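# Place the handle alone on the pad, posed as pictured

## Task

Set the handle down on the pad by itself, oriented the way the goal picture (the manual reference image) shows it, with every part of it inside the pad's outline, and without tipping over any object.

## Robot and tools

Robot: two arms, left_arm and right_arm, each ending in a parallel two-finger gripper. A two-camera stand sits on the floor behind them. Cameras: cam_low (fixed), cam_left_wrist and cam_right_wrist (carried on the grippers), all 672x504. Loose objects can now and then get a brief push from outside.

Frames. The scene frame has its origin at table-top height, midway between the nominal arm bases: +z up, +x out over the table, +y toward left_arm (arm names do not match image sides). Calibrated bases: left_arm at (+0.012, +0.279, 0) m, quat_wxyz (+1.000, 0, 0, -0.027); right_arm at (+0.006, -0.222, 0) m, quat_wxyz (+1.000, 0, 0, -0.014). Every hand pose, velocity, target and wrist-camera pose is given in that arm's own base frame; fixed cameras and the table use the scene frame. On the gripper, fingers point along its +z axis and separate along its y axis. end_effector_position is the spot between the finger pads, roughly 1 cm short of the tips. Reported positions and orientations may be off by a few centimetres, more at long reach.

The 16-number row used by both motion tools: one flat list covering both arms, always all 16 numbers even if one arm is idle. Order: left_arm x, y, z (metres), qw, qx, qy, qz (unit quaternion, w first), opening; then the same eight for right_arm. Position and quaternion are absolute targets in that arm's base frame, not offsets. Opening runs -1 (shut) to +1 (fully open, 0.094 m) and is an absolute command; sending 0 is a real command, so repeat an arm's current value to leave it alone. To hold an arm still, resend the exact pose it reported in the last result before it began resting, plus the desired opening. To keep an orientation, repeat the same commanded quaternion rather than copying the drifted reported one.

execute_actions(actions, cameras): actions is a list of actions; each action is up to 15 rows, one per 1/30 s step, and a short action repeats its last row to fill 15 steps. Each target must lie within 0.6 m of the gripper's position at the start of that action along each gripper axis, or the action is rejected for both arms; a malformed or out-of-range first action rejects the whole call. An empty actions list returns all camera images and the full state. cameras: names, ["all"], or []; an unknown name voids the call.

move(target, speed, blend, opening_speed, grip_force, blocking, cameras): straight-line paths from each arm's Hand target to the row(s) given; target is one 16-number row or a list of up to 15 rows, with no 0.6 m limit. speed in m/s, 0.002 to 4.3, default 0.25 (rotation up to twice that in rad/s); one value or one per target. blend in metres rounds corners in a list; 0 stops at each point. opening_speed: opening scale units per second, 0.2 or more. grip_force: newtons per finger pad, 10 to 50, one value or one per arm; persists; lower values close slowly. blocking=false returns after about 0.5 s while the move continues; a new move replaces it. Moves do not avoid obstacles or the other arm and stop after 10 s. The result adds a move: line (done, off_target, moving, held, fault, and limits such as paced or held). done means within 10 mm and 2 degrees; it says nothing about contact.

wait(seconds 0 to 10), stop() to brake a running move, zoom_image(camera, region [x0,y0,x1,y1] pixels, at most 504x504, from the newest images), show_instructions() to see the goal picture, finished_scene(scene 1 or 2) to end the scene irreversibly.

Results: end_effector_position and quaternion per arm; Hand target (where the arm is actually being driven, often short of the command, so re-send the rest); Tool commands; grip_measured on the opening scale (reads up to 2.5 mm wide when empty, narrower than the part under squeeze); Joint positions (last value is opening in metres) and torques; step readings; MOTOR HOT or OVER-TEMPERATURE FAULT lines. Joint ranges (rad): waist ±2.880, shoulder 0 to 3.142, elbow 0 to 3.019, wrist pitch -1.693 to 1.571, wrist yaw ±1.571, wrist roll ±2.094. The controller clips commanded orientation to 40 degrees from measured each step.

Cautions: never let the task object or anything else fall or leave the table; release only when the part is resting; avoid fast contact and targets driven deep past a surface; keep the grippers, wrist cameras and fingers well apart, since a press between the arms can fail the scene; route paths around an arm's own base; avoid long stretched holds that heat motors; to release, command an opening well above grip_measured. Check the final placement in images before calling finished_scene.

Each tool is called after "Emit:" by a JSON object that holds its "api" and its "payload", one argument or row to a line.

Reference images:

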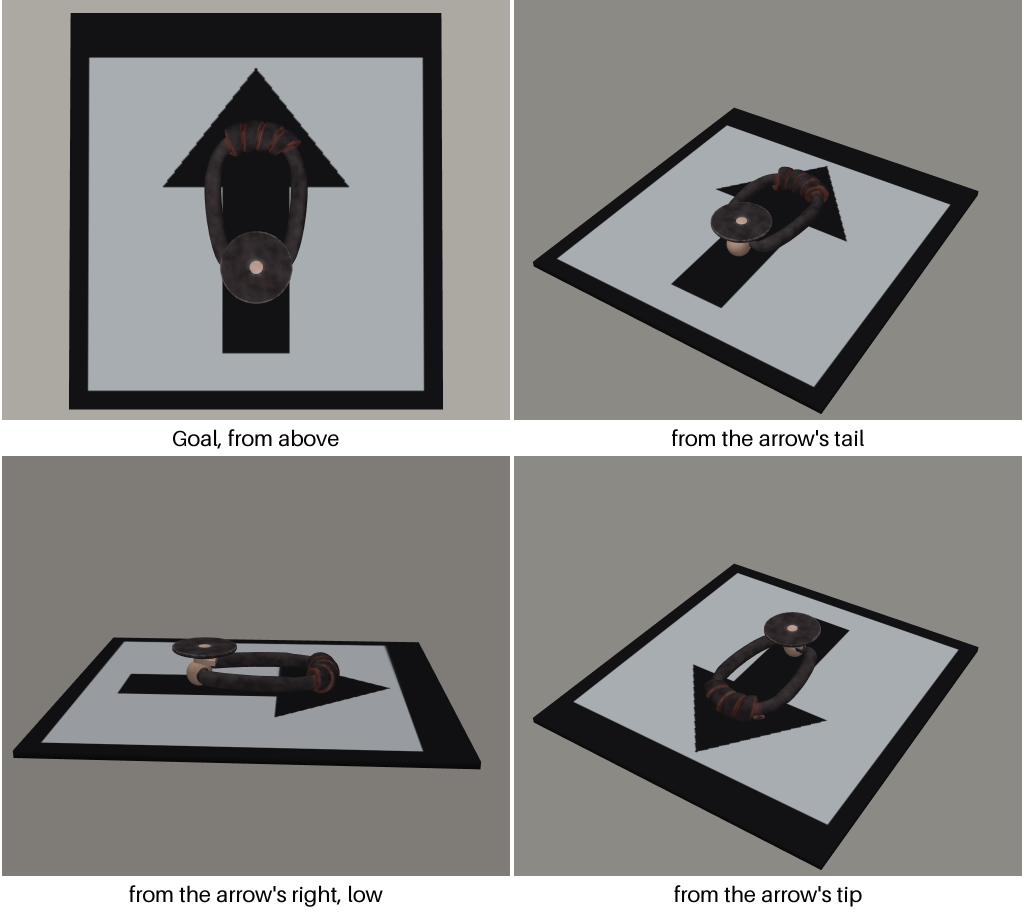

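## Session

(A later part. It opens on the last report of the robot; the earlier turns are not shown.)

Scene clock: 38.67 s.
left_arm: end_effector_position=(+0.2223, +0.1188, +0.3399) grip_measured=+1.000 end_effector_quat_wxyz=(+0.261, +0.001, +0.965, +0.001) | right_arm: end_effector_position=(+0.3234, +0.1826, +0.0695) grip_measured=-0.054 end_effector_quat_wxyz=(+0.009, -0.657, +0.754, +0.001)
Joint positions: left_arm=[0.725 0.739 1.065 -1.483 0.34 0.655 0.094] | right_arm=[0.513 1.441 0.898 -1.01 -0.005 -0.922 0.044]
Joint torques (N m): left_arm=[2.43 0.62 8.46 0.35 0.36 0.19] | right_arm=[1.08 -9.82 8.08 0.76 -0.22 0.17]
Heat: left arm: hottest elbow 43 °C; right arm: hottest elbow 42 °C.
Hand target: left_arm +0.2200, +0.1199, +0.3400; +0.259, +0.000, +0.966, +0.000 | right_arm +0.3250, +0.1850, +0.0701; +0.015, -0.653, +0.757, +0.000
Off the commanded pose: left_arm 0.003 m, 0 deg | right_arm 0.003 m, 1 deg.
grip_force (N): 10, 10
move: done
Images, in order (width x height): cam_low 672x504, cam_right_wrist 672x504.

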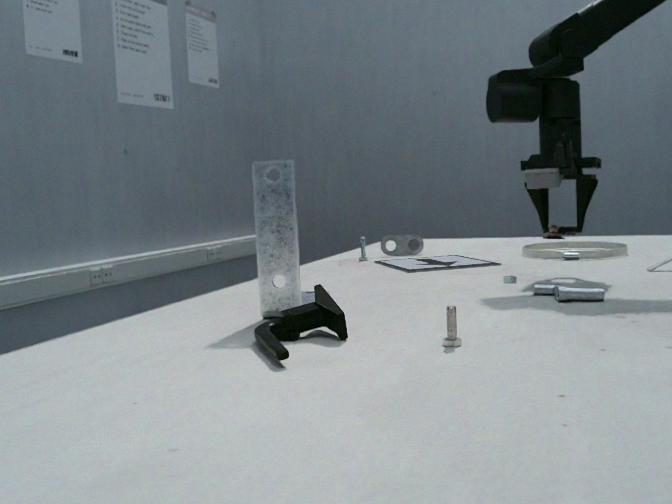

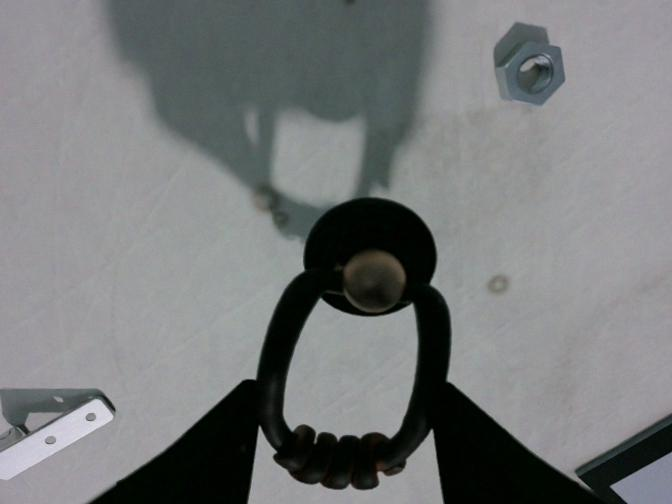

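Emit:
{"api": "move", "payload": {
  "target": [0.22, 0.12, 0.34, 0.259, 0, 0.966, 0, 1, 0.325, 0.185, 0.070, 0.015, -0.653, 0.7565, 0, -0.048],
  "opening_speed": 0.2,
  "cameras": ["cam_right_wrist"]
}}

Scene clock: 39.60 s.
left_arm: end_effector_position=(+0.2223, +0.1188, +0.3399) grip_measured=+1.000 end_effector_quat_wxyz=(+0.261, +0.001, +0.965, +0.001) | right_arm: end_effector_position=(+0.3234, +0.1826, +0.0695) grip_measured=-0.049 end_effector_quat_wxyz=(+0.009, -0.657, +0.754, +0.001)
Joint positions: left_arm=[0.725 0.739 1.065 -1.483 0.34 0.655 0.094] | right_arm=[0.513 1.441 0.898 -1.01 -0.005 -0.921 0.045]
Joint torques (N m): left_arm=[2.43 0.67 8.49 0.38 0.37 0.19] | right_arm=[1.03 -9.88 8.09 0.76 -0.22 0.15]
Heat: left arm: hottest elbow 43 °C; right arm: hottest elbow 42 °C.
Hand target: left_arm +0.2200, +0.1199, +0.3400; +0.259, +0.000, +0.966, +0.000 | right_arm +0.3250, +0.1850, +0.0701; +0.015, -0.653, +0.757, +0.000
Off the commanded pose: left_arm 0.003 m, 0 deg | right_arm 0.003 m, 1 deg.
grip_force (N): 10, 10
move: done
Images, in order (width x height): cam_right_wrist 672x504.

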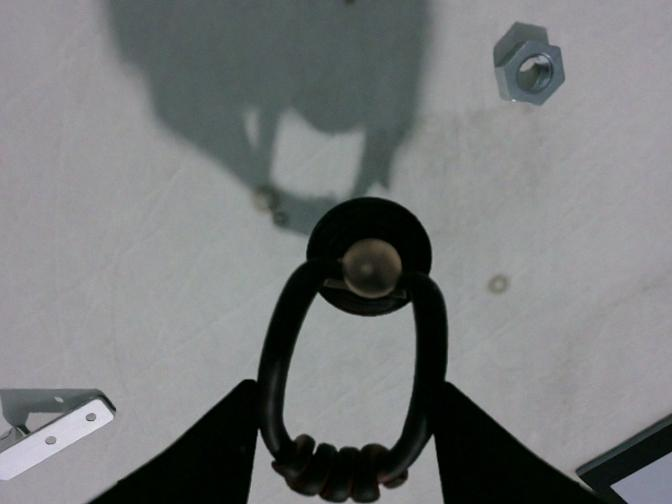

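Emit:
{"api": "move", "payload": {
  "target": [0.22, 0.12, 0.34, 0.259, 0, 0.966, 0, 1, 0.325, 0.185, 0.070, 0.015, -0.653, 0.7565, 0, -0.046],
  "opening_speed": 0.2,
  "cameras": ["cam_right_wrist"]
}}

Scene clock: 40.57 s.
left_arm: end_effector_position=(+0.2223, +0.1188, +0.3399) grip_measured=+1.000 end_effector_quat_wxyz=(+0.261, +0.001, +0.965, +0.001) | right_arm: end_effector_position=(+0.3234, +0.1826, +0.0695) grip_measured=-0.049 end_effector_quat_wxyz=(+0.009, -0.657, +0.754, +0.001)
Joint positions: left_arm=[0.725 0.739 1.065 -1.483 0.34 0.655 0.094] | right_arm=[0.513 1.441 0.898 -1.01 -0.005 -0.921 0.045]
Joint torques (N m): left_arm=[2.43 0.67 8.47 0.38 0.37 0.19] | right_arm=[0.97 -9.76 8.09 0.77 -0.21 0.16]
Heat: left arm: hottest elbow 43 °C; right arm: hottest elbow 41 °C.
Hand target: left_arm +0.2200, +0.1199, +0.3400; +0.259, +0.000, +0.966, +0.000 | right_arm +0.3250, +0.1850, +0.0701; +0.015, -0.653, +0.757, +0.000
Off the commanded pose: left_arm 0.003 m, 0 deg | right_arm 0.003 m, 1 deg.
grip_force (N): 10, 10
move: done
Images, in order (width x height): cam_right_wrist 672x504.

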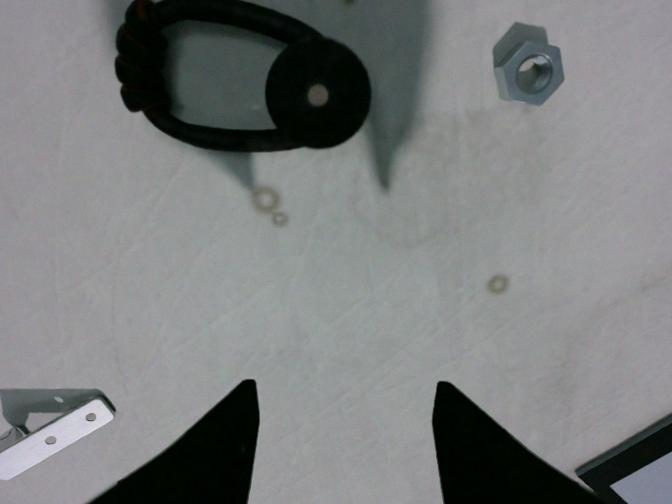

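Emit:
{"api": "zoom_image", "payload": {
  "camera": "cam_right_wrist",
  "region": [80, 0, 420, 200]
}}

Emit:
{"api": "execute_actions", "payload": {
  "actions": []
}}

Scaled by 1.482 from the camera's 672x504 image, which has a finer 960x720 frame.

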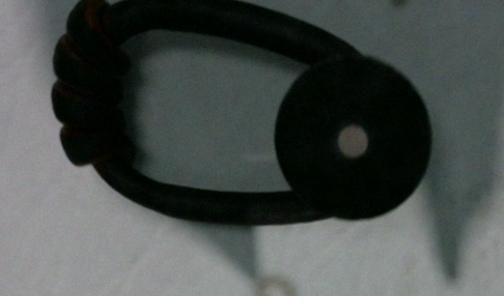

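Scene clock: 40.70 s.
left_arm: end_effector_position=(+0.2223, +0.1188, +0.3399) grip_measured=+1.000 end_effector_quat_wxyz=(+0.261, +0.001, +0.965, +0.001) | right_arm: end_effector_position=(+0.3234, +0.1826, +0.0695) grip_measured=-0.049 end_effector_quat_wxyz=(+0.009, -0.657, +0.754, +0.001)
Joint positions: left_arm=[0.725 0.739 1.065 -1.483 0.34 0.655 0.094] | right_arm=[0.513 1.441 0.898 -1.01 -0.005 -0.921 0.045]
Joint velocities: within noise
Joint torques (N m): left_arm=[2.37 0.67 8.49 0.36 0.35 0.18] | right_arm=[0.97 -9.82 8.08 0.77 -0.22 0.16]
Heat: left arm: hottest elbow 43 °C; right arm: hottest elbow 41 °C.
Hand target: left_arm +0.2200, +0.1199, +0.3400; +0.259, +0.000, +0.966, +0.000 | right_arm +0.3250, +0.1850, +0.0701; +0.015, -0.653, +0.757, +0.000
Tool commands: left_gripper/opening=+1.0 right_gripper/opening=-0.046
Off the commanded pose: left_arm 0.003 m, 0 deg | right_arm 0.003 m, 1 deg.
grip_force (N): 10, 10

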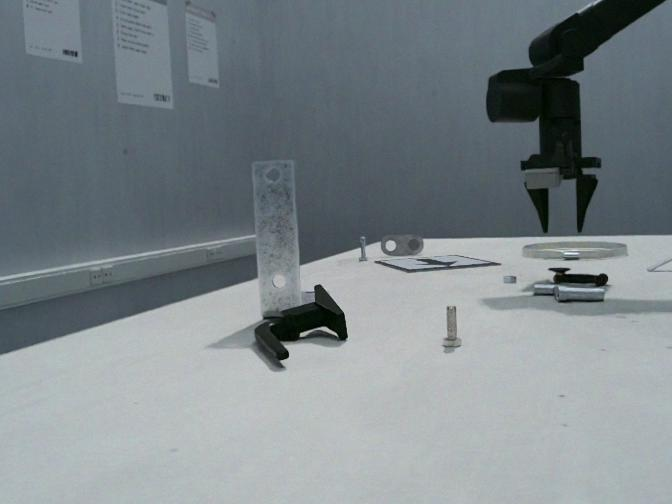

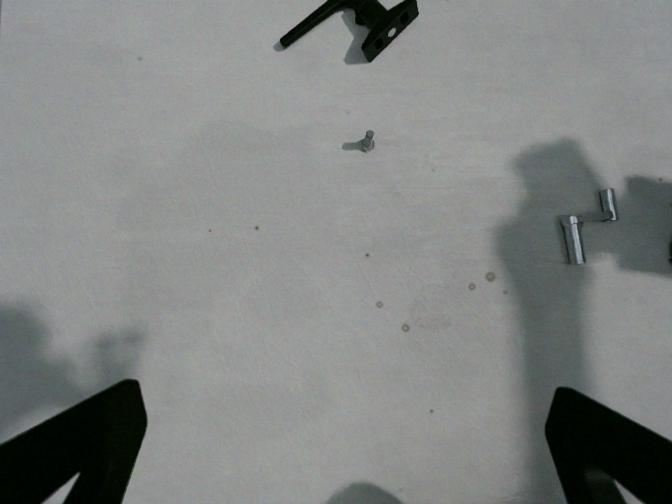

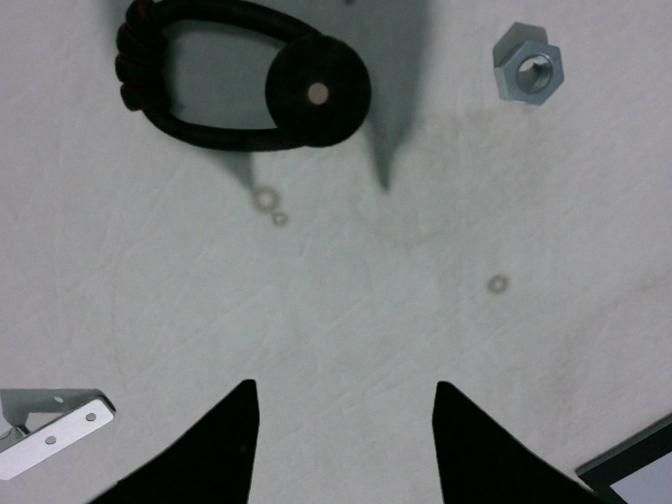

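Emit:
{"api": "move", "payload": {
  "target": [
    [0.22, 0.12, 0.34, 0.259, 0, 0.966, 0, 1, 0.32, 0.20, 0.12, 0.01, -0.45, 0.893, 0, 0.3],
    [0.22, 0.12, 0.34, 0.259, 0, 0.966, 0, 1, 0.265, 0.283, 0.125, 0, 0.1668, 0.986, 0, 0.3]
  ],
  "speed": 0.4,
  "blend": [0.04, 0],
  "cameras": ["cam_right_wrist", "cam_low"]
}}

Scene clock: 44.77 s.
left_arm: end_effector_position=(+0.2223, +0.1188, +0.3399) grip_measured=+1.000 end_effector_quat_wxyz=(+0.261, +0.001, +0.965, +0.001) | right_arm: end_effector_position=(+0.2531, +0.2665, +0.1111) grip_measured=+0.298 end_effector_quat_wxyz=(-0.010, +0.164, +0.986, -0.012)
Joint positions: left_arm=[0.725 0.739 1.065 -1.483 0.34 0.655 0.094] | right_arm=[0.811 1.406 0.985 -1.181 -0.004 1.141 0.061]
Joint torques (N m): left_arm=[2.37 0.62 8.44 0.35 0.37 0.19] | right_arm=[1.49 -8.64 13.33 -0.12 0.11 0.16]
Heat: left arm: hottest elbow 43 °C; right arm: hottest elbow 42 °C.
Hand target: left_arm +0.2200, +0.1199, +0.3400; +0.259, +0.000, +0.966, +0.000 | right_arm +0.2644, +0.2824, +0.1251; +0.000, +0.167, +0.986, +0.000
Off the commanded pose: left_arm 0.003 m, 0 deg | right_arm 0.025 m, 2 deg.
grip_force (N): 10, 10
move: off_target (right_arm)
Images, in order (width x height): cam_low 672x504, cam_right_wrist 672x504.

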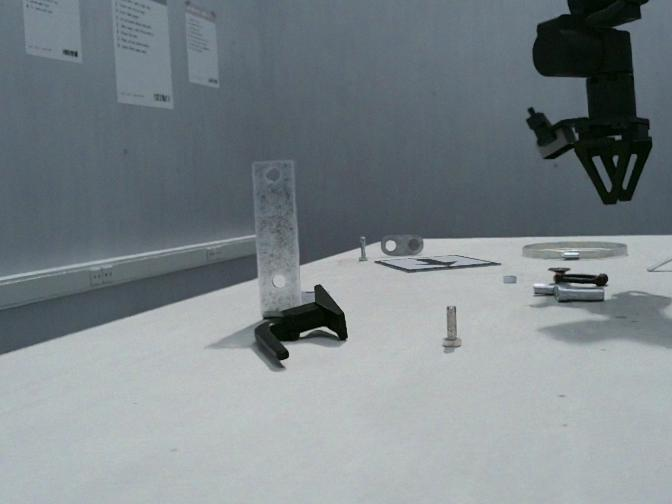

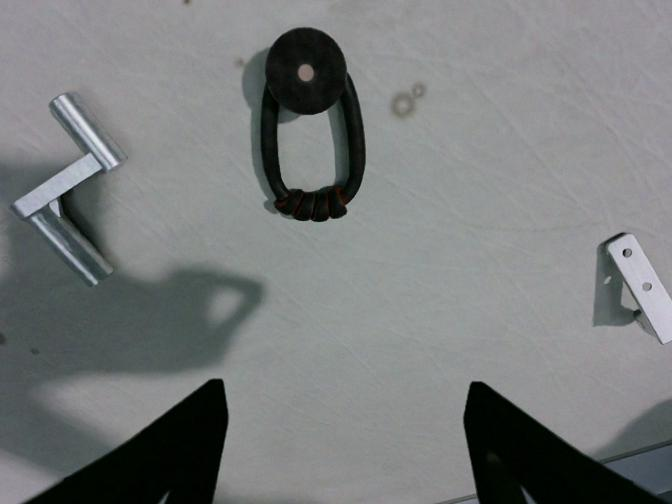

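Emit:
{"api": "move", "payload": {
  "target": [0.22, 0.12, 0.34, 0.259, 0, 0.966, 0, 1, 0.300, 0.277, 0.068, 0.008, 0.152, 0.988, 0.008, 0.3],
  "speed": 0.2,
  "cameras": ["cam_right_wrist", "cam_low"]
}}

Scene clock: 46.83 s.
left_arm: end_effector_position=(+0.2223, +0.1188, +0.3399) grip_measured=+1.000 end_effector_quat_wxyz=(+0.261, +0.001, +0.965, +0.001) | right_arm: end_effector_position=(+0.2939, +0.2744, +0.0655) grip_measured=+0.298 end_effector_quat_wxyz=(+0.002, +0.156, +0.988, +0.002)
Joint positions: left_arm=[0.725 0.739 1.065 -1.483 0.34 0.655 0.094] | right_arm=[0.753 1.53 0.985 -1.021 0.001 1.067 0.061]
Joint torques (N m): left_arm=[2.37 0.67 8.46 0.36 0.36 0.19] | right_arm=[0.32 -10.81 8.8 0.7 0.04 -0.11]
Heat: left arm: hottest elbow 43 °C; right arm: hottest elbow 42 °C.
Hand target: left_arm +0.2200, +0.1199, +0.3400; +0.259, +0.000, +0.966, +0.000 | right_arm +0.2999, +0.2769, +0.0681; +0.008, +0.152, +0.988, +0.008
Off the commanded pose: left_arm 0.003 m, 0 deg | right_arm 0.007 m, 1 deg.
grip_force (N): 10, 10
move: done
Images, in order (width x height): cam_low 672x504, cam_right_wrist 672x504.

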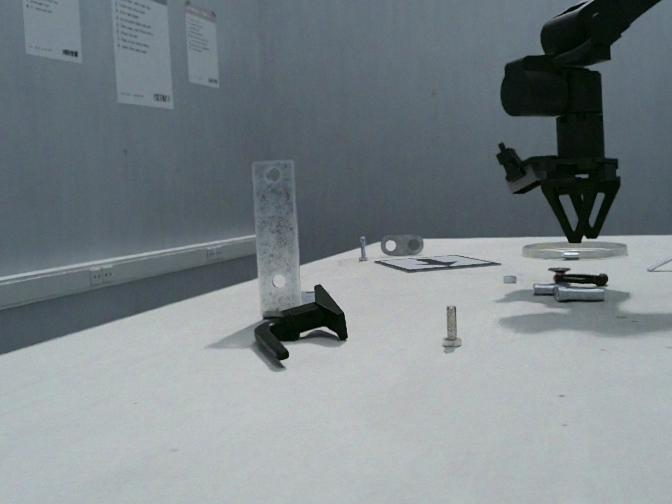

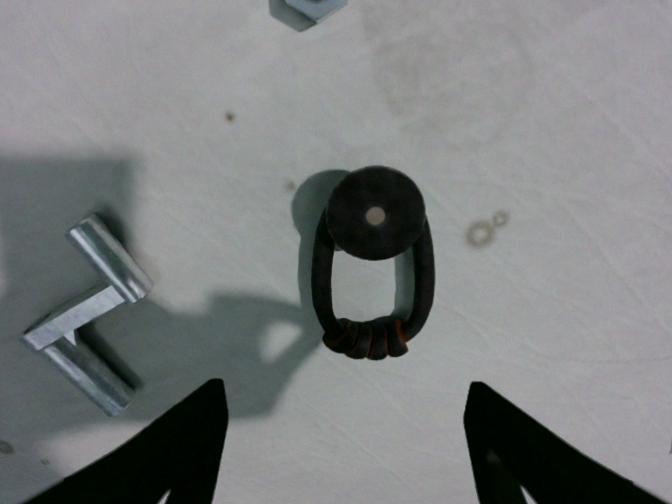

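Emit:
{"api": "move", "payload": {
  "target": [0.22, 0.12, 0.34, 0.259, 0, 0.966, 0, 1, 0.298, 0.259, 0.035, 0.008, 0.152, 0.988, 0.008, 0.3],
  "speed": 0.1,
  "cameras": ["cam_right_wrist", "cam_low"]
}}

Scene clock: 48.20 s.
left_arm: end_effector_position=(+0.2223, +0.1188, +0.3399) grip_measured=+1.000 end_effector_quat_wxyz=(+0.261, +0.001, +0.965, +0.001) | right_arm: end_effector_position=(+0.2953, +0.2618, +0.0400) grip_measured=+0.298 end_effector_quat_wxyz=(+0.009, +0.154, +0.988, +0.010)
Joint positions: left_arm=[0.725 0.739 1.065 -1.483 0.34 0.655 0.094] | right_arm=[0.727 1.54 0.916 -0.921 0.001 1.036 0.061]
Joint torques (N m): left_arm=[2.37 0.62 8.46 0.36 0.36 0.19] | right_arm=[-0.03 -9.93 7.45 0.77 -0.01 -0.12]
Heat: left arm: hottest elbow 43 °C; right arm: hottest elbow 42 °C.
Hand target: left_arm +0.2200, +0.1199, +0.3400; +0.259, +0.000, +0.966, +0.000 | right_arm +0.2978, +0.2589, +0.0350; +0.008, +0.152, +0.988, +0.008
Off the commanded pose: left_arm 0.003 m, 0 deg | right_arm 0.006 m, 0 deg.
grip_force (N): 10, 10
move: done
Images, in order (width x height): cam_low 672x504, cam_right_wrist 672x504.

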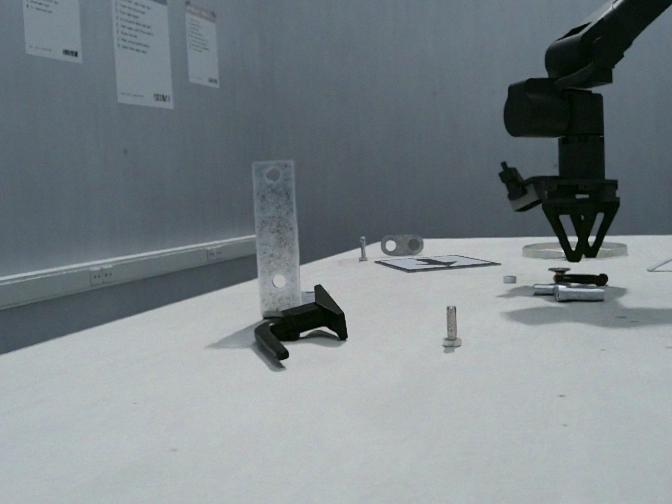

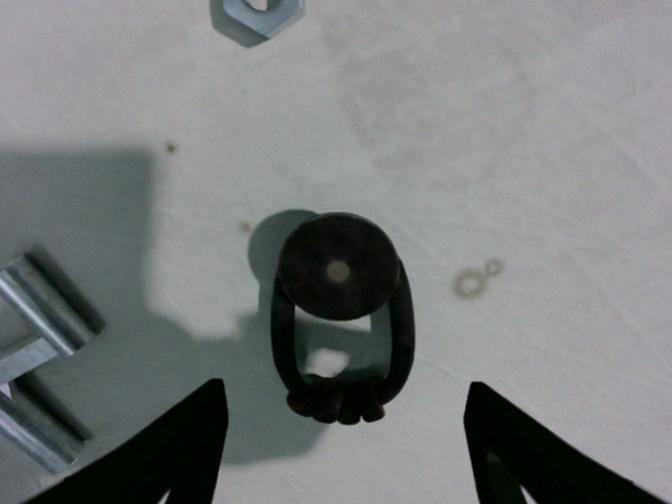

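Emit:
{"api": "move", "payload": {
  "target": [0.22, 0.12, 0.34, 0.259, 0, 0.966, 0, 1, 0.297, 0.259, 0.018, 0.004, 0.152, 0.988, 0.004, 0.3],
  "speed": 0.06,
  "cameras": ["cam_right_wrist", "cam_low"]
}}

Scene clock: 49.33 s.
left_arm: end_effector_position=(+0.2223, +0.1188, +0.3399) grip_measured=+1.000 end_effector_quat_wxyz=(+0.261, +0.001, +0.965, +0.001) | right_arm: end_effector_position=(+0.2952, +0.2618, +0.0230) grip_measured=+0.298 end_effector_quat_wxyz=(+0.005, +0.154, +0.988, +0.006)
Joint positions: left_arm=[0.725 0.739 1.065 -1.483 0.34 0.655 0.094] | right_arm=[0.727 1.577 0.904 -0.884 0.001 1.036 0.061]
Joint torques (N m): left_arm=[2.43 0.62 8.47 0.35 0.37 0.19] | right_arm=[0.09 -10.23 7.08 0.77 -0.06 -0.09]
Heat: left arm: hottest elbow 43 °C; right arm: hottest elbow 42 °C.
Hand target: left_arm +0.2200, +0.1199, +0.3400; +0.259, +0.000, +0.966, +0.000 | right_arm +0.2968, +0.2589, +0.0180; +0.004, +0.152, +0.988, +0.004
Off the commanded pose: left_arm 0.003 m, 0 deg | right_arm 0.006 m, 0 deg.
grip_force (N): 10, 10
move: done
Images, in order (width x height): cam_low 672x504, cam_right_wrist 672x504.

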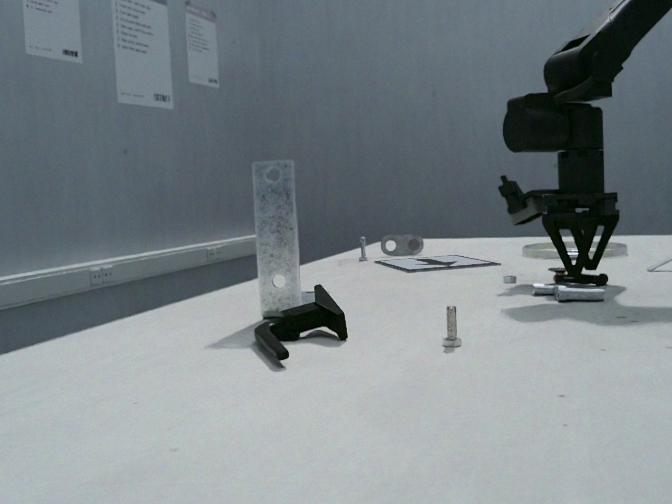

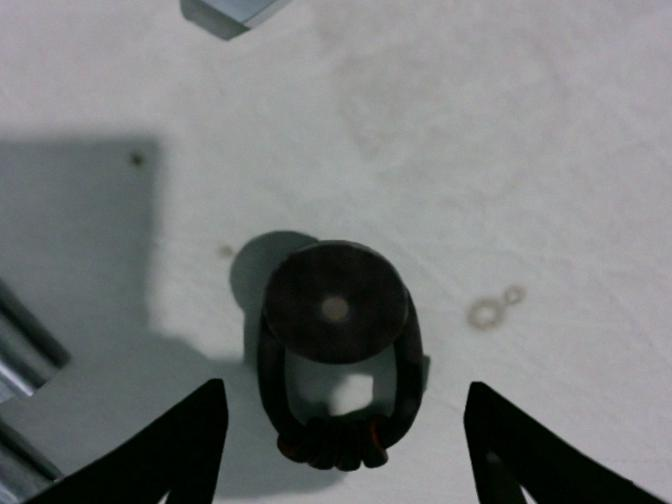

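Emit:
{"api": "move", "payload": {
  "target": [
    [0.22, 0.12, 0.34, 0.259, 0, 0.966, 0, 1, 0.297, 0.260, 0.010, 0.002, 0.152, 0.988, 0.002, 0.3],
    [0.22, 0.12, 0.34, 0.259, 0, 0.966, 0, 1, 0.297, 0.260, 0.010, 0.002, 0.152, 0.988, 0.002, -0.2]
  ],
  "speed": 0.06,
  "grip_force": 20,
  "cameras": ["cam_right_wrist", "cam_low"]
}}

Scene clock: 52.17 s.
left_arm: end_effector_position=(+0.2223, +0.1188, +0.3399) grip_measured=+1.000 end_effector_quat_wxyz=(+0.261, +0.001, +0.965, +0.001) | right_arm: end_effector_position=(+0.2968, +0.2632, +0.0167) grip_measured=-0.081 end_effector_quat_wxyz=(+0.005, +0.154, +0.988, +0.005)
Joint positions: left_arm=[0.725 0.739 1.065 -1.483 0.34 0.655 0.094] | right_arm=[0.727 1.594 0.904 -0.867 0.001 1.036 0.043]
Joint torques (N m): left_arm=[2.37 0.67 8.49 0.35 0.36 0.19] | right_arm=[0.21 -10.23 6.76 0.75 -0.07 -0.07]
Heat: left arm: hottest elbow 43 °C; right arm: hottest elbow 42 °C.
Hand target: left_arm +0.2200, +0.1199, +0.3400; +0.259, +0.000, +0.966, +0.000 | right_arm +0.2968, +0.2599, +0.0101; +0.002, +0.152, +0.988, +0.002
Off the commanded pose: left_arm 0.003 m, 0 deg | right_arm 0.007 m, 1 deg.
grip_force (N): 20, 20
move: done
Images, in order (width x height): cam_low 672x504, cam_right_wrist 672x504.

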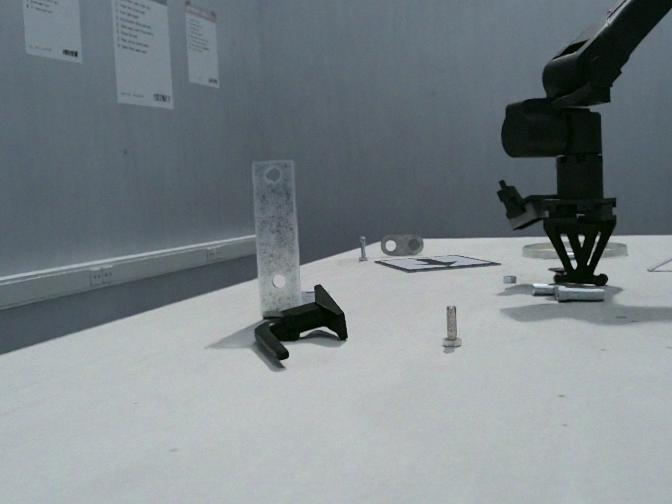

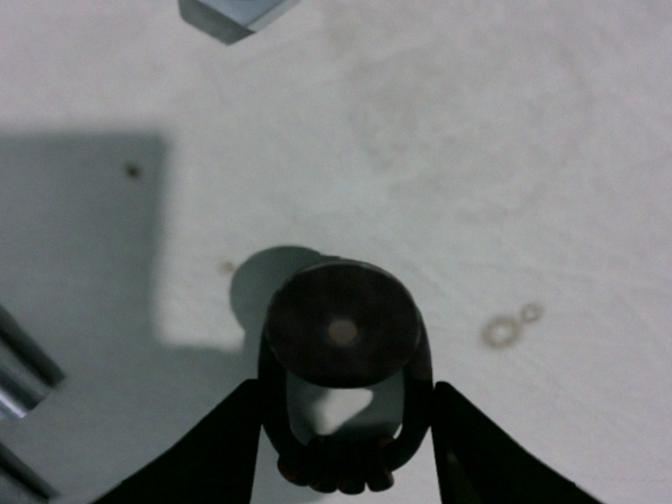

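Emit:
{"api": "move", "payload": {
  "target": [
    [0.22, 0.12, 0.34, 0.259, 0, 0.966, 0, 1, 0.300, 0.260, 0.10, 0.002, 0.152, 0.988, 0.002, -0.2],
    [0.22, 0.12, 0.34, 0.259, 0, 0.966, 0, 1, 0.49, 0.16, 0.16, 0, 0.4485, 0.8938, 0, -0.2]
  ],
  "speed": [0.15, 0.25],
  "blend": [0.03, 0],
  "cameras": ["cam_right_wrist", "cam_low"]
}}

Scene clock: 55.10 s.
left_arm: end_effector_position=(+0.2223, +0.1188, +0.3399) grip_measured=+1.000 end_effector_quat_wxyz=(+0.261, +0.001, +0.965, +0.001) | right_arm: end_effector_position=(+0.4726, +0.1542, +0.1440) grip_measured=-0.083 end_effector_quat_wxyz=(-0.013, +0.442, +0.897, -0.013)
Joint positions: left_arm=[0.725 0.739 1.065 -1.483 0.34 0.655 0.094] | right_arm=[0.317 1.704 1.425 -1.33 0.001 1.233 0.043]
Joint torques (N m): left_arm=[2.43 0.56 8.5 0.35 0.36 0.19] | right_arm=[0.67 -13.63 13.89 -0.13 -0.1 0.16]
Heat: left arm: hottest elbow 43 °C; right arm: hottest elbow 42 °C.
Hand target: left_arm +0.2200, +0.1199, +0.3400; +0.259, +0.000, +0.966, +0.000 | right_arm +0.4891, +0.1596, +0.1602; +0.000, +0.448, +0.894, +0.000
Off the commanded pose: left_arm 0.003 m, 0 deg | right_arm 0.024 m, 2 deg.
grip_force (N): 20, 20
move: off_target (right_arm)
Images, in order (width x height): cam_low 672x504, cam_right_wrist 672x504.

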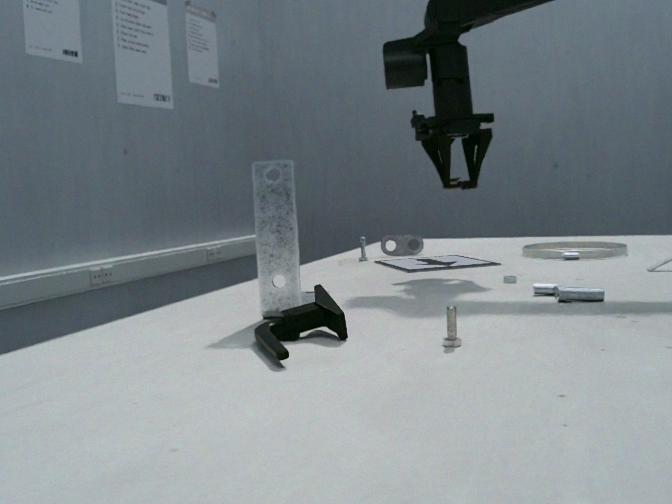

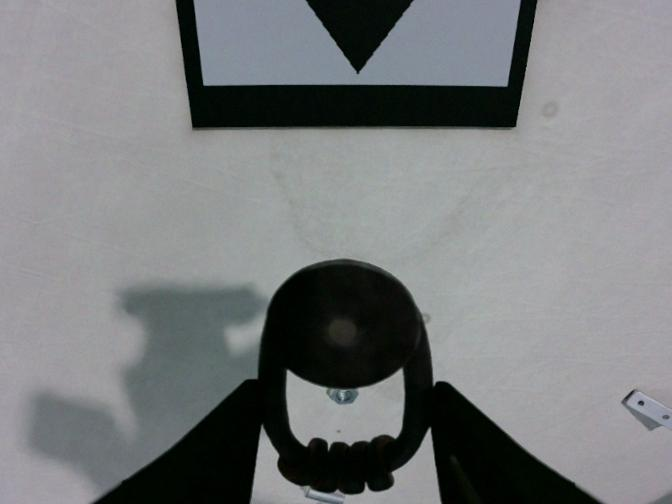

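Emit:
{"api": "move", "payload": {
  "target": [0.22, 0.12, 0.34, 0.259, 0, 0.966, 0, 1, 0.53, 0.105, 0.155, 0.005, 0.4485, 0.8938, 0.008, -0.2],
  "speed": 0.15,
  "cameras": ["cam_right_wrist", "cam_low"]
}}

Scene clock: 57.87 s.
left_arm: end_effector_position=(+0.2223, +0.1188, +0.3399) grip_measured=+1.000 end_effector_quat_wxyz=(+0.261, +0.001, +0.965, +0.001) | right_arm: end_effector_position=(+0.5081, +0.0977, +0.1370) grip_measured=-0.083 end_effector_quat_wxyz=(-0.016, +0.456, +0.890, -0.010)
Joint positions: left_arm=[0.725 0.739 1.065 -1.483 0.34 0.655 0.094] | right_arm=[0.19 1.759 1.481 -1.33 -0.003 1.138 0.043]
Joint torques (N m): left_arm=[2.32 0.62 8.44 0.35 0.36 0.19] | right_arm=[1.08 -14.45 14.26 0.35 -0.2 -0.11]
Heat: left arm: hottest elbow 43 °C; right arm: hottest elbow 42 °C.
Hand target: left_arm +0.2200, +0.1199, +0.3400; +0.259, +0.000, +0.966, +0.000 | right_arm +0.5287, +0.1048, +0.1556; +0.006, +0.448, +0.894, +0.008
Off the commanded pose: left_arm 0.003 m, 0 deg | right_arm 0.029 m, 3 deg.
grip_force (N): 20, 20
move: off_target (right_arm)
Images, in order (width x height): cam_low 672x504, cam_right_wrist 672x504.

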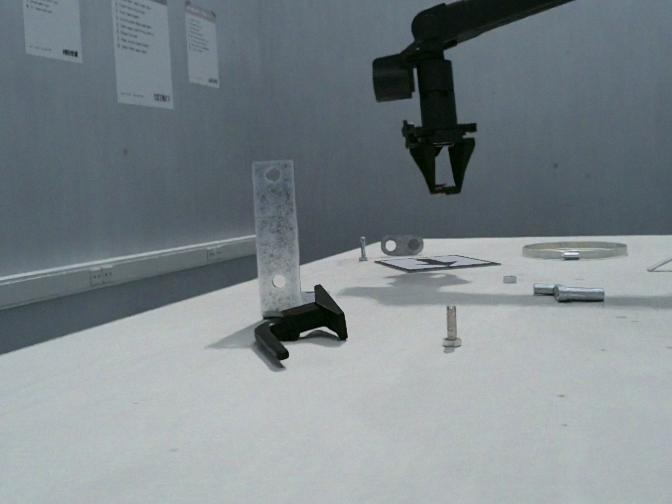

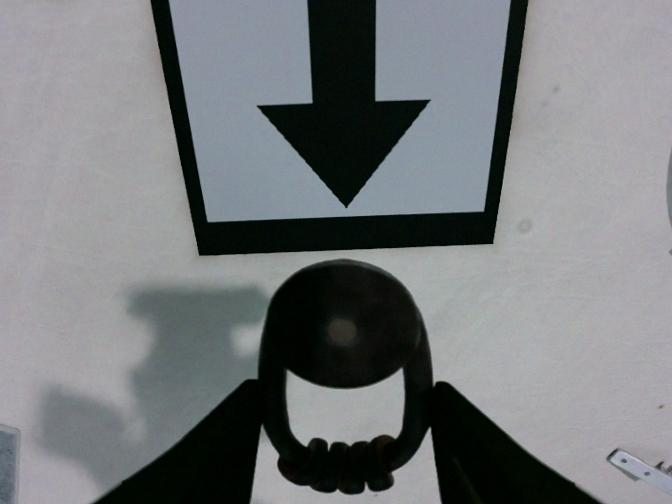

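Emit:
{"api": "move", "payload": {
  "target": [0.22, 0.12, 0.34, 0.259, 0, 0.966, 0, 1, 0.564, 0.043, 0.095, 0.015, 0.4344, 0.9007, 0.013, -0.2],
  "speed": 0.15,
  "cameras": ["cam_right_wrist", "cam_low"]
}}

Scene clock: 59.57 s.
left_arm: end_effector_position=(+0.2223, +0.1188, +0.3399) grip_measured=+1.000 end_effector_quat_wxyz=(+0.261, +0.001, +0.965, +0.001) | right_arm: end_effector_position=(+0.5476, +0.0414, +0.0826) grip_measured=-0.083 end_effector_quat_wxyz=(-0.004, +0.440, +0.898, +0.000)
Joint positions: left_arm=[0.725 0.739 1.065 -1.483 0.34 0.655 0.094] | right_arm=[0.075 1.864 1.481 -1.193 -0.004 0.987 0.043]
Joint torques (N m): left_arm=[2.43 0.67 8.47 0.35 0.36 0.2] | right_arm=[0.67 -16.03 11.78 0.68 -0.21 -0.08]
Heat: left arm: hottest elbow 43 °C; right arm: hottest elbow 42 °C.
Hand target: left_arm +0.2200, +0.1199, +0.3400; +0.259, +0.000, +0.966, +0.000 | right_arm +0.5634, +0.0431, +0.0954; +0.015, +0.434, +0.901, +0.013
Off the commanded pose: left_arm 0.003 m, 0 deg | right_arm 0.021 m, 3 deg.
grip_force (N): 20, 20
move: off_target (right_arm)
Images, in order (width x height): cam_low 672x504, cam_right_wrist 672x504.

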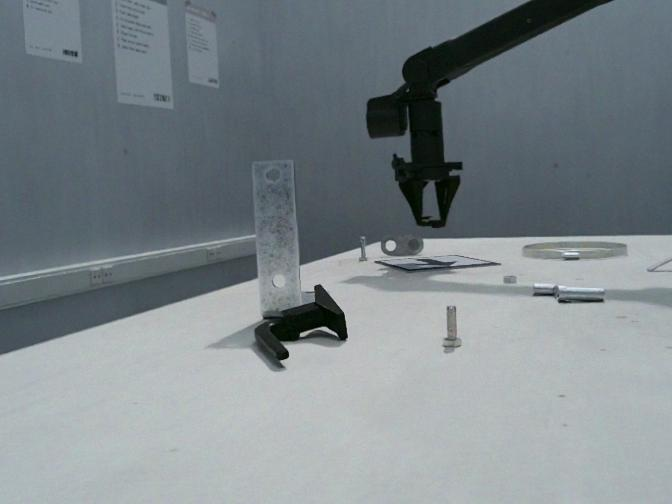

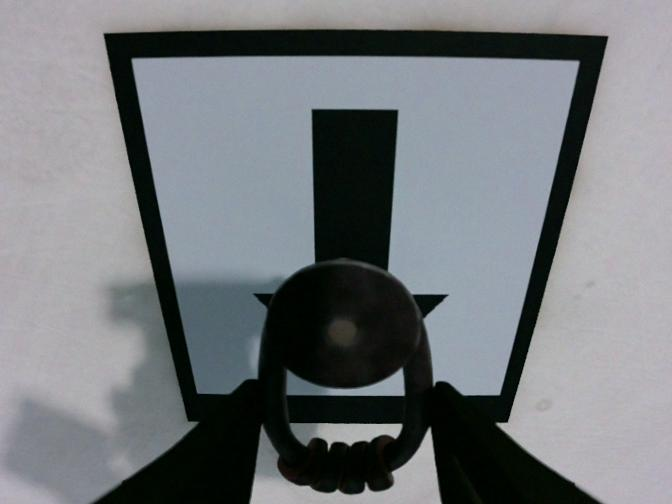

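Emit:
{"api": "move", "payload": {
  "target": [0.22, 0.12, 0.34, 0.259, 0, 0.966, 0, 1, 0.562, 0.042, 0.050, 0.015, 0.4344, 0.9007, 0.013, -0.2],
  "speed": 0.1,
  "cameras": ["cam_right_wrist", "cam_low"]
}}

Scene clock: 61.03 s.
left_arm: end_effector_position=(+0.2223, +0.1188, +0.3399) grip_measured=+1.000 end_effector_quat_wxyz=(+0.261, +0.001, +0.965, +0.001) | right_arm: end_effector_position=(+0.5593, +0.0424, +0.0501) grip_measured=-0.083 end_effector_quat_wxyz=(+0.011, +0.439, +0.898, +0.009)
Joint positions: left_arm=[0.725 0.739 1.065 -1.483 0.34 0.655 0.094] | right_arm=[0.075 1.906 1.451 -1.087 -0.004 0.985 0.043]
Joint torques (N m): left_arm=[2.43 0.73 8.47 0.36 0.36 0.2] | right_arm=[0.56 -16.5 8.4 0.76 -0.21 -0.1]
Heat: left arm: hottest elbow 43 °C; right arm: hottest elbow 42 °C.
Hand target: left_arm +0.2200, +0.1199, +0.3400; +0.259, +0.000, +0.966, +0.000 | right_arm +0.5620, +0.0421, +0.0501; +0.015, +0.434, +0.901, +0.013
Off the commanded pose: left_arm 0.003 m, 0 deg | right_arm 0.003 m, 1 deg.
grip_force (N): 20, 20
move: done
Images, in order (width x height): cam_low 672x504, cam_right_wrist 672x504.

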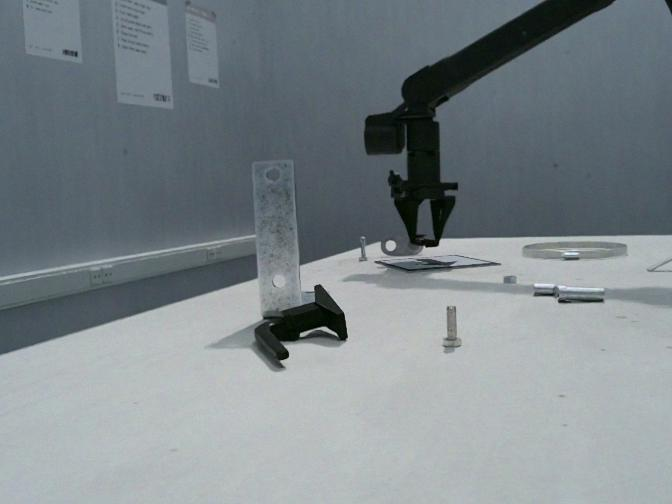

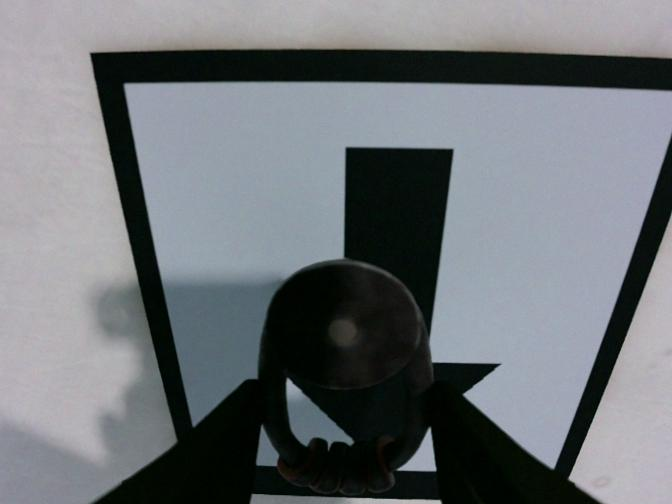

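Emit:
{"api": "move", "payload": {
  "target": [0.22, 0.12, 0.34, 0.259, 0, 0.966, 0, 1, 0.544, 0.033, 0.038, 0.006, 0.4344, 0.9007, 0.004, -0.2],
  "speed": 0.08,
  "cameras": ["cam_right_wrist", "cam_low"]
}}

Scene clock: 62.30 s.
left_arm: end_effector_position=(+0.2223, +0.1188, +0.3399) grip_measured=+1.000 end_effector_quat_wxyz=(+0.261, +0.001, +0.965, +0.001) | right_arm: end_effector_position=(+0.5403, +0.0391, +0.0311) grip_measured=-0.083 end_effector_quat_wxyz=(-0.005, +0.436, +0.900, +0.000)
Joint positions: left_arm=[0.725 0.739 1.065 -1.483 0.34 0.655 0.094] | right_arm=[0.072 1.906 1.395 -1.069 -0.004 0.973 0.043]
Joint torques (N m): left_arm=[2.43 0.62 8.46 0.35 0.37 0.19] | right_arm=[-0.21 -17.44 8.05 0.7 0.11 -0.09]
Heat: left arm: hottest elbow 43 °C; right arm: hottest elbow 42 °C.
Hand target: left_arm +0.2200, +0.1199, +0.3400; +0.259, +0.000, +0.966, +0.000 | right_arm +0.5439, +0.0330, +0.0380; +0.006, +0.435, +0.901, +0.004
Off the commanded pose: left_arm 0.003 m, 0 deg | right_arm 0.010 m, 1 deg.
grip_force (N): 20, 20
move: done
Images, in order (width x height): cam_low 672x504, cam_right_wrist 672x504.

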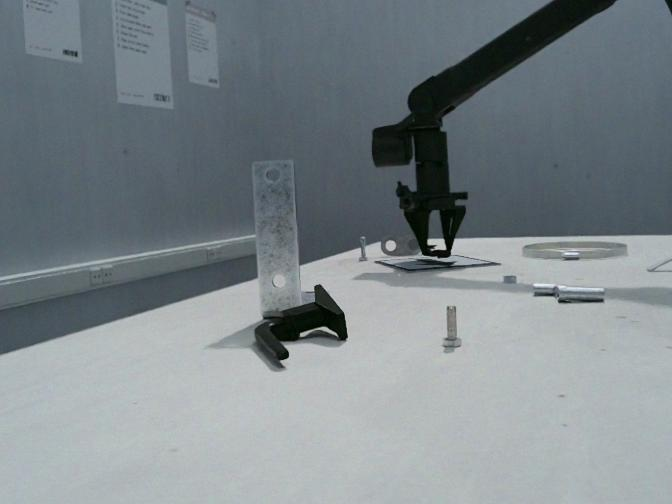

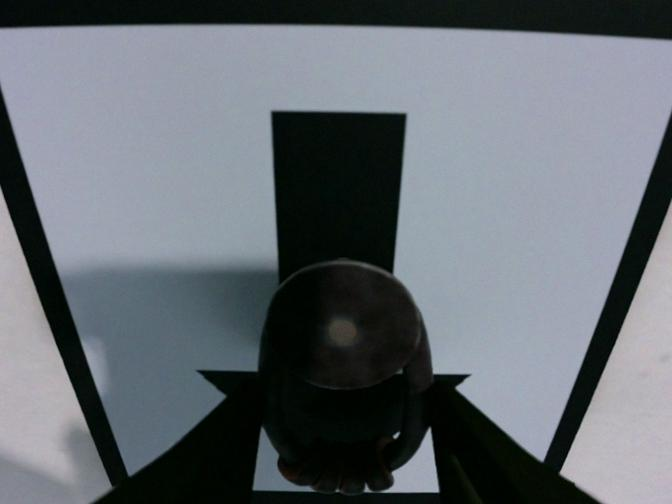

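Emit:
{"api": "move", "payload": {
  "target": [0.22, 0.12, 0.34, 0.259, 0, 0.966, 0, 1, 0.544, 0.034, 0.026, 0.006, 0.4344, 0.9007, 0.004, -0.2],
  "speed": 0.05,
  "cameras": ["cam_right_wrist", "cam_low"]
}}

Scene clock: 63.23 s.
left_arm: end_effector_position=(+0.2223, +0.1188, +0.3399) grip_measured=+1.000 end_effector_quat_wxyz=(+0.261, +0.001, +0.965, +0.001) | right_arm: end_effector_position=(+0.5426, +0.0392, +0.0278) grip_measured=-0.083 end_effector_quat_wxyz=(+0.003, +0.435, +0.900, +0.004)
Joint positions: left_arm=[0.725 0.739 1.065 -1.483 0.34 0.655 0.094] | right_arm=[0.072 1.906 1.385 -1.042 -0.004 0.973 0.043]
Joint torques (N m): left_arm=[2.32 0.73 8.47 0.39 0.37 0.19] | right_arm=[-0.03 -16.03 7.87 0.66 0.08 -0.08]
Heat: left arm: hottest elbow 43 °C; right arm: hottest elbow 42 °C.
Hand target: left_arm +0.2200, +0.1199, +0.3400; +0.259, +0.000, +0.966, +0.000 | right_arm +0.5440, +0.0339, +0.0261; +0.006, +0.434, +0.901, +0.004
Off the commanded pose: left_arm 0.003 m, 0 deg | right_arm 0.006 m, 0 deg.
grip_force (N): 20, 20
move: done
Images, in order (width x height): cam_low 672x504, cam_right_wrist 672x504.

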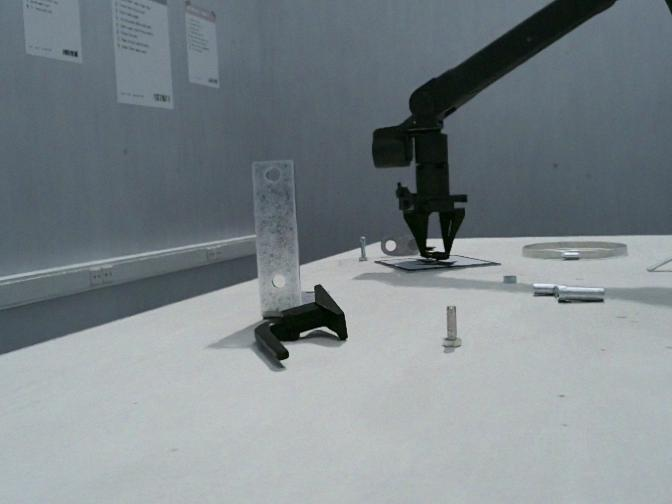

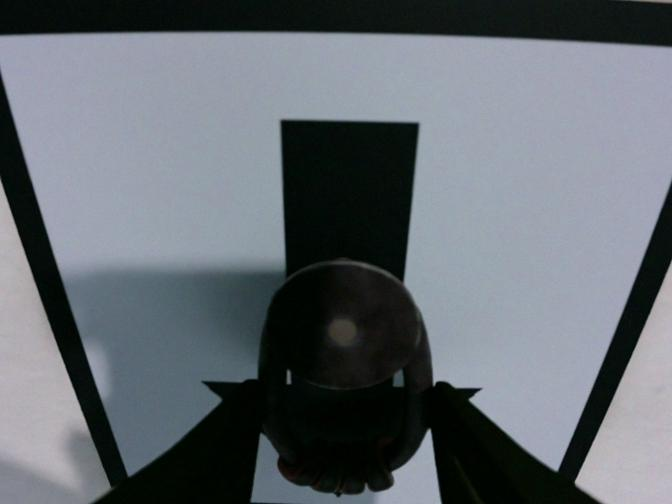

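Emit:
{"api": "move", "payload": {
  "target": [0.22, 0.12, 0.34, 0.259, 0, 0.966, 0, 1, 0.543, 0.034, 0.019, 0.004, 0.4344, 0.9007, 0.002, -0.2],
  "speed": 0.05,
  "cameras": ["cam_right_wrist", "cam_low"]
}}

Emit:
{"api": "zoom_image", "payload": {
  "camera": "cam_low",
  "region": [360, 170, 520, 290]
}}

Scene clock: 64.10 s.
left_arm: end_effector_position=(+0.2223, +0.1188, +0.3399) grip_measured=+1.000 end_effector_quat_wxyz=(+0.261, +0.001, +0.965, +0.001) | right_arm: end_effector_position=(+0.5424, +0.0390, +0.0258) grip_measured=-0.083 end_effector_quat_wxyz=(+0.005, +0.435, +0.900, +0.004)
Joint positions: left_arm=[0.725 0.739 1.065 -1.483 0.34 0.655 0.094] | right_arm=[0.072 1.906 1.379 -1.032 -0.003 0.973 0.043]
Joint torques (N m): left_arm=[2.32 0.5 8.46 0.38 0.36 0.18] | right_arm=[0.03 -15.33 7.87 0.83 0.11 -0.08]
Heat: left arm: hottest elbow 43 °C; right arm: hottest elbow 42 °C.
Hand target: left_arm +0.2200, +0.1199, +0.3400; +0.259, +0.000, +0.966, +0.000 | right_arm +0.5428, +0.0340, +0.0191; +0.004, +0.434, +0.901, +0.002
Off the commanded pose: left_arm 0.003 m, 0 deg | right_arm 0.008 m, 0 deg.
grip_force (N): 20, 20
move: done
Images, in order (width x height): cam_low 672x504, cam_right_wrist 672x504.

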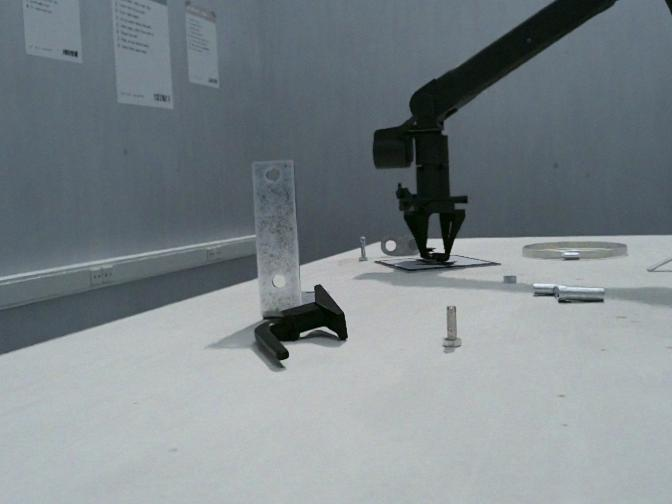

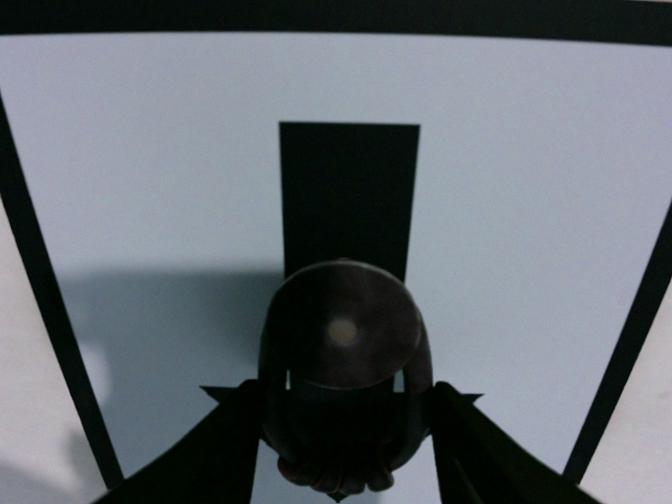

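Scaled by 3.150 from the camera's 672x504 image, which has a finer 960x720 frame.

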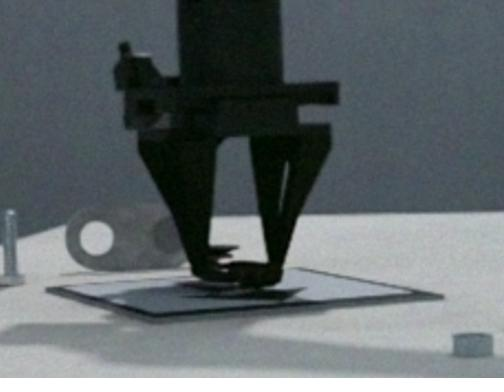

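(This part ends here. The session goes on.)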